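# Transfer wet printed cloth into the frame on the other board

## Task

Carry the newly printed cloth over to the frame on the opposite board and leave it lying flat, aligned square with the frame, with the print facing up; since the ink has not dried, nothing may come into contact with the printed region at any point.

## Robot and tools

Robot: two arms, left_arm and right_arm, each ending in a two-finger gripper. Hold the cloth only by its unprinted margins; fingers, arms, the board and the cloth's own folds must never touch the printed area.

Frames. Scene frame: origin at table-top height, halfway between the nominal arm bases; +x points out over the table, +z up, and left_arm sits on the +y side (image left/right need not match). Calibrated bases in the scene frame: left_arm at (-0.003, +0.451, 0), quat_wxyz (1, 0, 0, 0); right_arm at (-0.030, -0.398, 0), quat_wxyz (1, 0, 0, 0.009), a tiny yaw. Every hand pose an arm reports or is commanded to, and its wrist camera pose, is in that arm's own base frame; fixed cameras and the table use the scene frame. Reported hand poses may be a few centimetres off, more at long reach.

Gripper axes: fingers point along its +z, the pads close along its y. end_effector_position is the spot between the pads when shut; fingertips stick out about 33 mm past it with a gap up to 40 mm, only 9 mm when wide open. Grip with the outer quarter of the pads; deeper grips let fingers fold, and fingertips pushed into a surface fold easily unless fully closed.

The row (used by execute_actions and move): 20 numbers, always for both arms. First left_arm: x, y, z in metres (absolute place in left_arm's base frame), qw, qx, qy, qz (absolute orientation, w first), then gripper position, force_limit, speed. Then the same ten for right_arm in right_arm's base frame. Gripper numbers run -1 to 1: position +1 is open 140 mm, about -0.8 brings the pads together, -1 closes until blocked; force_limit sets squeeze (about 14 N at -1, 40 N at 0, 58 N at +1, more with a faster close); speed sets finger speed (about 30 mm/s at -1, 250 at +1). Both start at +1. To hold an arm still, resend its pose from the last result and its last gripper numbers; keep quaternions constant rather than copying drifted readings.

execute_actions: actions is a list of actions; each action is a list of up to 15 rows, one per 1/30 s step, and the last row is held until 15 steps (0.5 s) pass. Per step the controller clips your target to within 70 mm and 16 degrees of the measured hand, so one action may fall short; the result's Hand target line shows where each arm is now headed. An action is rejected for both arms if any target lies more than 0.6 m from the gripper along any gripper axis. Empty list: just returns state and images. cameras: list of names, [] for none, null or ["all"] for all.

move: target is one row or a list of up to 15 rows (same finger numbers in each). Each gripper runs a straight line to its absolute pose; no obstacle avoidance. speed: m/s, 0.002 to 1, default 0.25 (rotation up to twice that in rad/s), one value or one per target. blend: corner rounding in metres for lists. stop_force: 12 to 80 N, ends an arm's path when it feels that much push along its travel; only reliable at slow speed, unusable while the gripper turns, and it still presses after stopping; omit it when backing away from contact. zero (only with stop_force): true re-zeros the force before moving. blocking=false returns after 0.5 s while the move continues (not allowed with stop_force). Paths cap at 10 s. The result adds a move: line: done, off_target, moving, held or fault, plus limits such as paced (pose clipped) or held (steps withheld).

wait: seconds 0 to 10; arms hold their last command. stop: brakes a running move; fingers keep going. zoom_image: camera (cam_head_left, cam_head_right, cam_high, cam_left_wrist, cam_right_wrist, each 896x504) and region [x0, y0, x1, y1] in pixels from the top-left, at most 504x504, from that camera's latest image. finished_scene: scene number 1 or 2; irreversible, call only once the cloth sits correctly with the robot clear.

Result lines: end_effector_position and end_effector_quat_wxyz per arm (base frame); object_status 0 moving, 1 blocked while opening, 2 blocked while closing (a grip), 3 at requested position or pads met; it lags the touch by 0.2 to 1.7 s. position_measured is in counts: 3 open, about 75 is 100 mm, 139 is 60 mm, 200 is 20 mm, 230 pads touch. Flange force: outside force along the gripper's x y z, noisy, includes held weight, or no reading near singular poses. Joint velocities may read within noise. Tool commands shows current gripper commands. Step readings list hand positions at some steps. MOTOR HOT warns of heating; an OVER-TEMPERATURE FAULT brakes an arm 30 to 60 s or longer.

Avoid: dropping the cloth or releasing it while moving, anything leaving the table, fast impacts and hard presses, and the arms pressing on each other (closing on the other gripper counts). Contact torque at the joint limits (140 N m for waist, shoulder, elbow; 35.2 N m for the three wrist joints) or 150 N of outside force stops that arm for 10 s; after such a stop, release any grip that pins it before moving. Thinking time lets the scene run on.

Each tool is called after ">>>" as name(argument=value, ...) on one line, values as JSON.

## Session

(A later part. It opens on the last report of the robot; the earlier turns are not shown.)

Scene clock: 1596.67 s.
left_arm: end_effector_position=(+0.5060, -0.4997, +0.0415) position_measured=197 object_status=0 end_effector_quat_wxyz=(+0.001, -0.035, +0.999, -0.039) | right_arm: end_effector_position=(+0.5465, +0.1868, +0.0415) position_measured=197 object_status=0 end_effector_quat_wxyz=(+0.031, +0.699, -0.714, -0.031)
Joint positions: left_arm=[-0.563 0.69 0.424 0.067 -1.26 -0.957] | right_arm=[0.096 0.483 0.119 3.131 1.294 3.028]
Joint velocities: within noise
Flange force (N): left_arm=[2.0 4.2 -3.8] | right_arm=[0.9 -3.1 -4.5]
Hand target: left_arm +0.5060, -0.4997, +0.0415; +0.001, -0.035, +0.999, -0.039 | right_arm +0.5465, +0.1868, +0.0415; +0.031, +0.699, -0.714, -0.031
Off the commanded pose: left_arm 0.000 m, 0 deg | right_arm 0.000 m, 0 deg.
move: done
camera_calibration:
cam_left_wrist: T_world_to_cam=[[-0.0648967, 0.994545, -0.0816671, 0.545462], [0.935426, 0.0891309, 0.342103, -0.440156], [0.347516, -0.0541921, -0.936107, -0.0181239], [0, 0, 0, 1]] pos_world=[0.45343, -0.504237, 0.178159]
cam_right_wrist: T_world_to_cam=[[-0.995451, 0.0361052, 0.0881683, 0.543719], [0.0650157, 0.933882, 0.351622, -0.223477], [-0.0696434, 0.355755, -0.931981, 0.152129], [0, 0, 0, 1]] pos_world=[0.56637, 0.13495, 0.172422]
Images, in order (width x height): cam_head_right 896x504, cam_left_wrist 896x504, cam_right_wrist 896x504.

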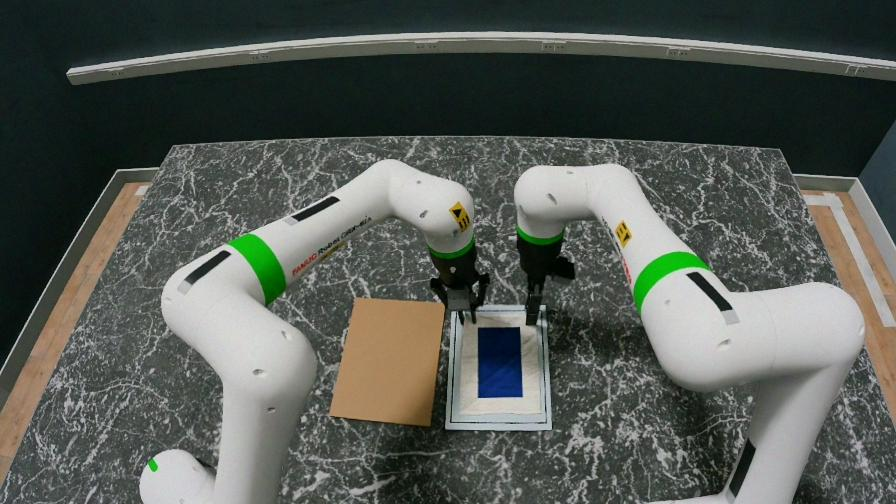

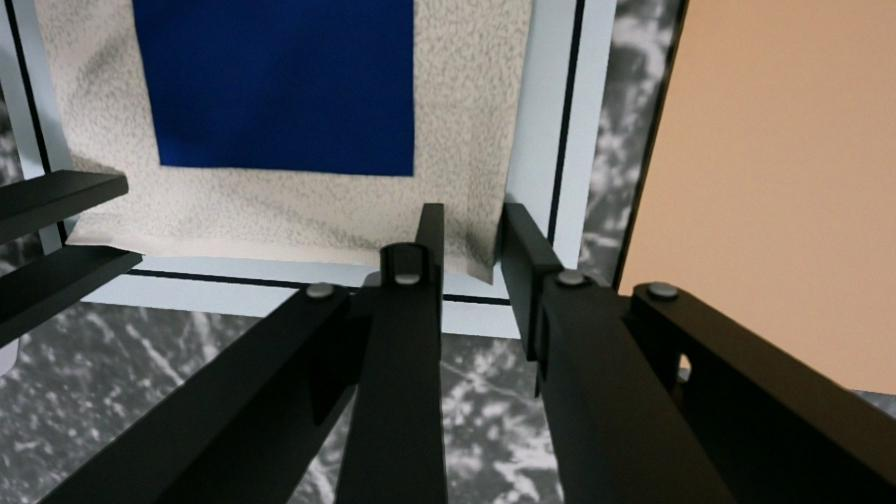

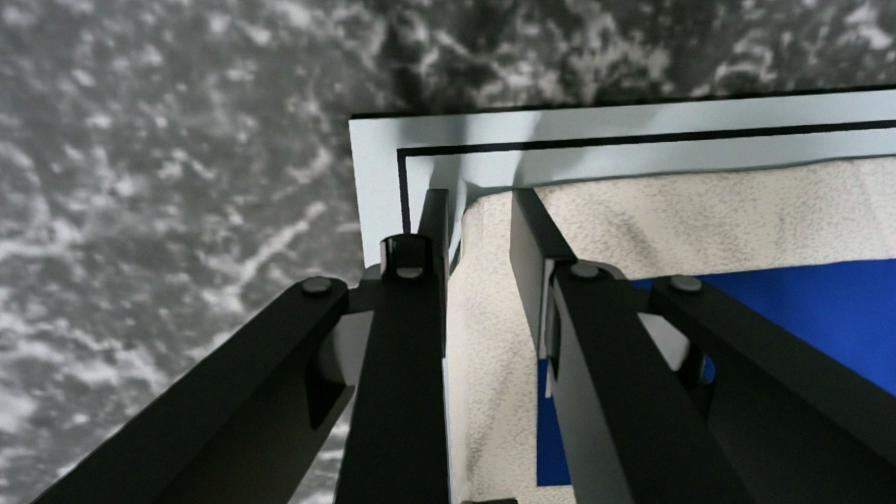

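>>> move(target=[[0.506, -0.4997, 0.0600, 0.00137, -0.03487, 0.99859, -0.03928, -0.54, -1, -1, 0.5465, 0.1868, 0.0600, 0.03052, 0.69903, -0.71383, -0.03116, -0.54, -1, -1],[0.506, -0.4997, 0.1400, 0.00137, -0.03487, 0.99859, -0.03928, -0.54, -1, -1, 0.5465, 0.1868, 0.1400, 0.03052, 0.69903, -0.71383, -0.03116, -0.54, -1, -1]], speed=[0.02, 0.08])

>>> zoom_image(camera="cam_head_right", region=[420, 290, 580, 450])

>>> zoom_image(camera="cam_head_left", region=[430, 290, 590, 450])

Scene clock: 1613.67 s.
left_arm: end_effector_position=(+0.5060, -0.4997, +0.1402) position_measured=197 object_status=3 end_effector_quat_wxyz=(+0.002, -0.035, +0.999, -0.039) | right_arm: end_effector_position=(+0.5465, +0.1868, +0.1401) position_measured=197 object_status=3 end_effector_quat_wxyz=(+0.030, +0.699, -0.714, -0.031)
Joint positions: left_arm=[-0.563 0.65 0.594 0.064 -1.468 -0.943] | right_arm=[0.096 0.421 0.268 3.131 1.505 3.026]
Joint velocities: within noise
Flange force (N): left_arm=[3.4 5.8 -3.7] | right_arm=[0.3 -4.5 -4.8]
Hand target: left_arm +0.5060, -0.4997, +0.1400; +0.001, -0.035, +0.999, -0.039 | right_arm +0.5465, +0.1868, +0.1400; +0.031, +0.699, -0.714, -0.031
Off the commanded pose: left_arm 0.000 m, 0 deg | right_arm 0.000 m, 0 deg.
move: done
camera_calibration:
cam_left_wrist: T_world_to_cam=[[-0.06485, 0.994539, -0.0817698, 0.553427], [0.935364, 0.0891325, 0.342272, -0.473948], [0.347691, -0.0542882, -0.936036, 0.0741283], [0, 0, 0, 1]] pos_world=[0.453429, -0.504136, 0.276859]
cam_right_wrist: T_world_to_cam=[[-0.995458, 0.0361409, 0.0880756, 0.53505], [0.0650164, 0.933879, 0.351628, -0.258149], [-0.0695438, 0.355757, -0.931987, 0.243968], [0, 0, 0, 1]] pos_world=[0.56637, 0.13495, 0.271022]

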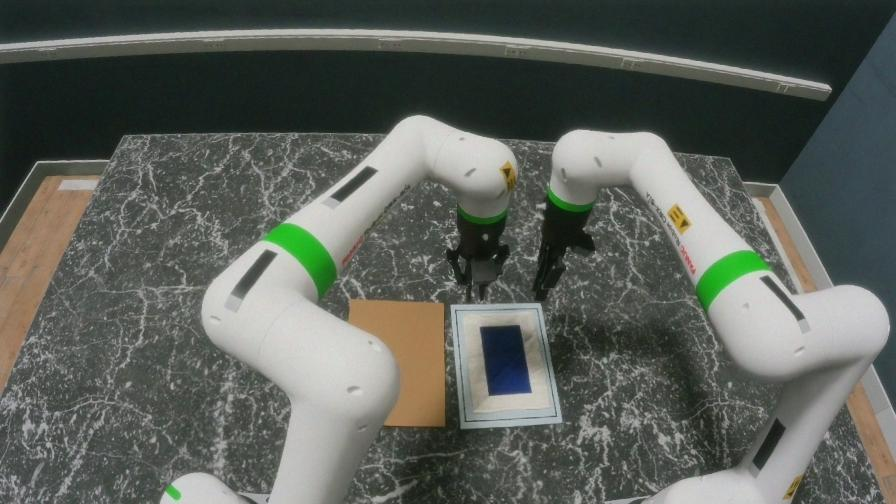

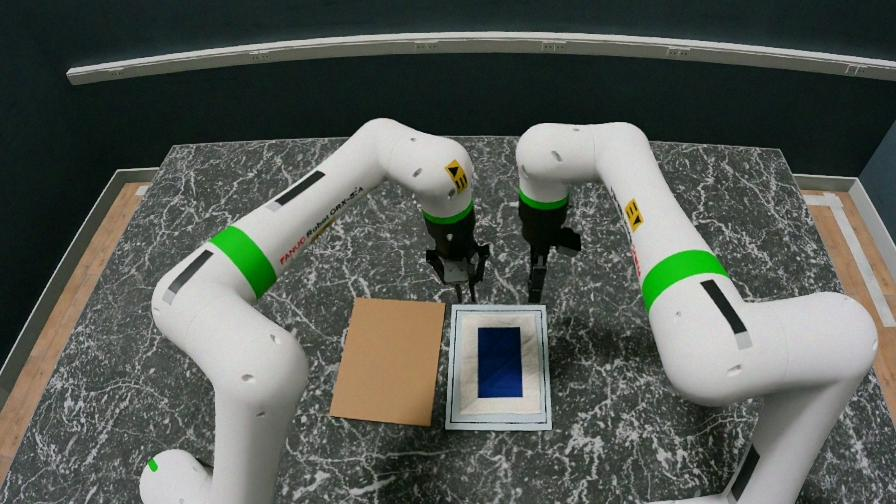

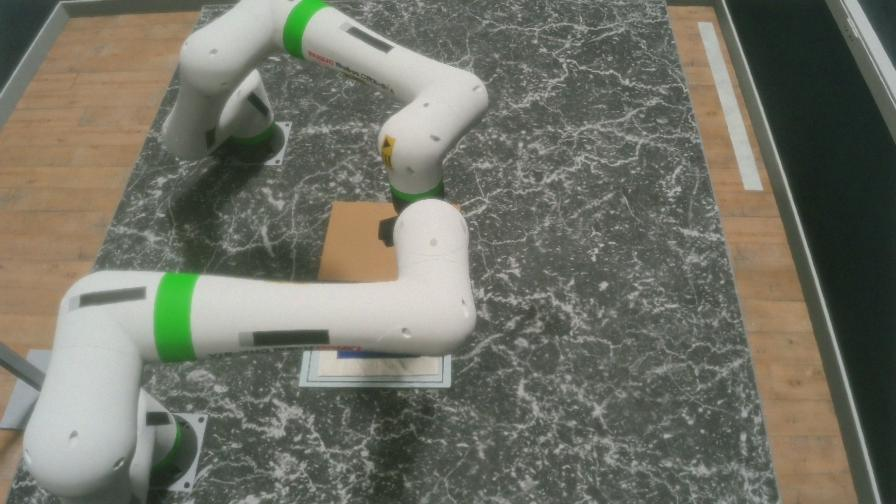

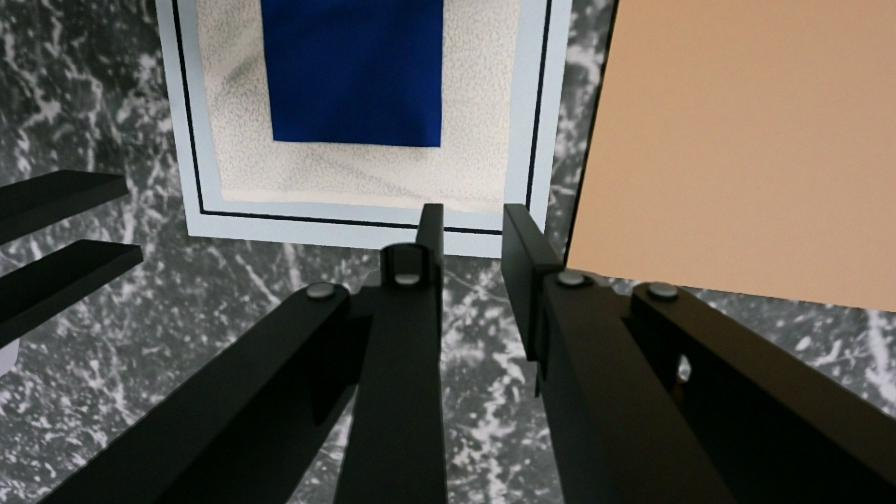

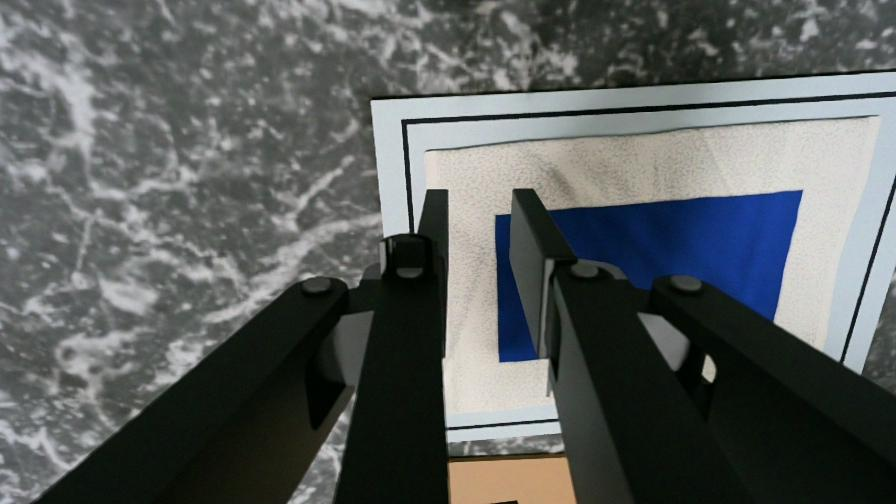

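Scaled by 3.150 from the camera's 896x504 image, which has a finer 1280x720 frame.

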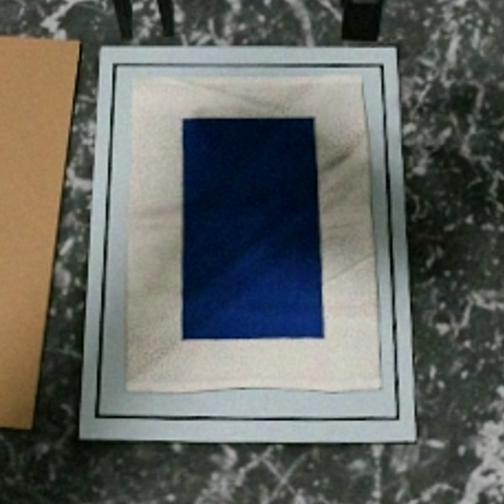

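Scaled by 3.150 from the camera's 896x504 image, which has a finer 1280x720 frame.

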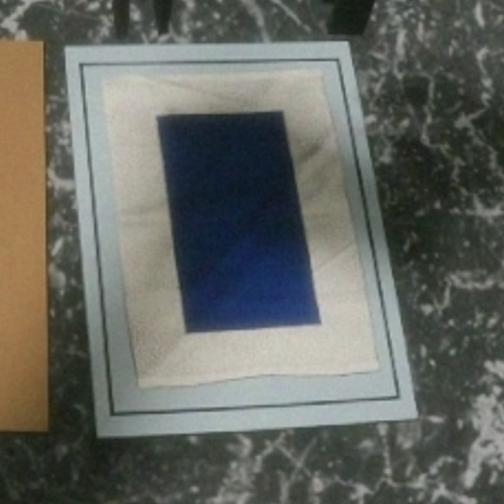

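>>> zoom_image(camera="cam_right_wrist", region=[400, 60, 896, 440])

>>> zoom_image(camera="cam_left_wrist", region=[150, 0, 620, 270])

Scaled by 1.016 from the camera's 896x504 image, which has a finer 1280x720 frame.

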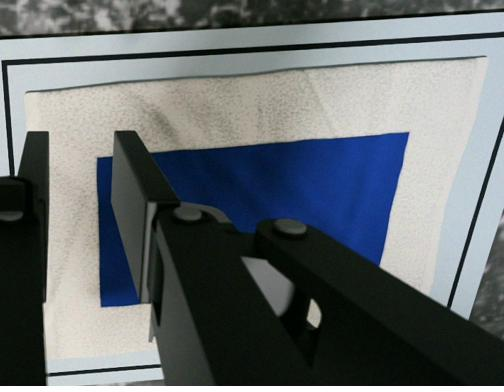

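Scaled by 1.072 from the camera's 896x504 image, which has a finer 1280x720 frame.

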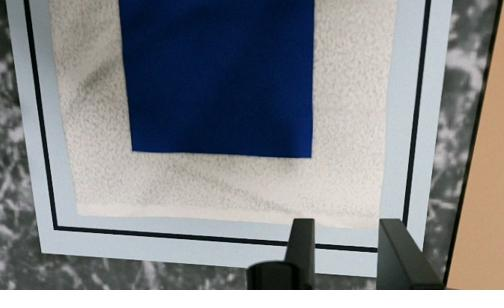

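>>> finished_scene(scene=1)

The scene is finished: the task was done.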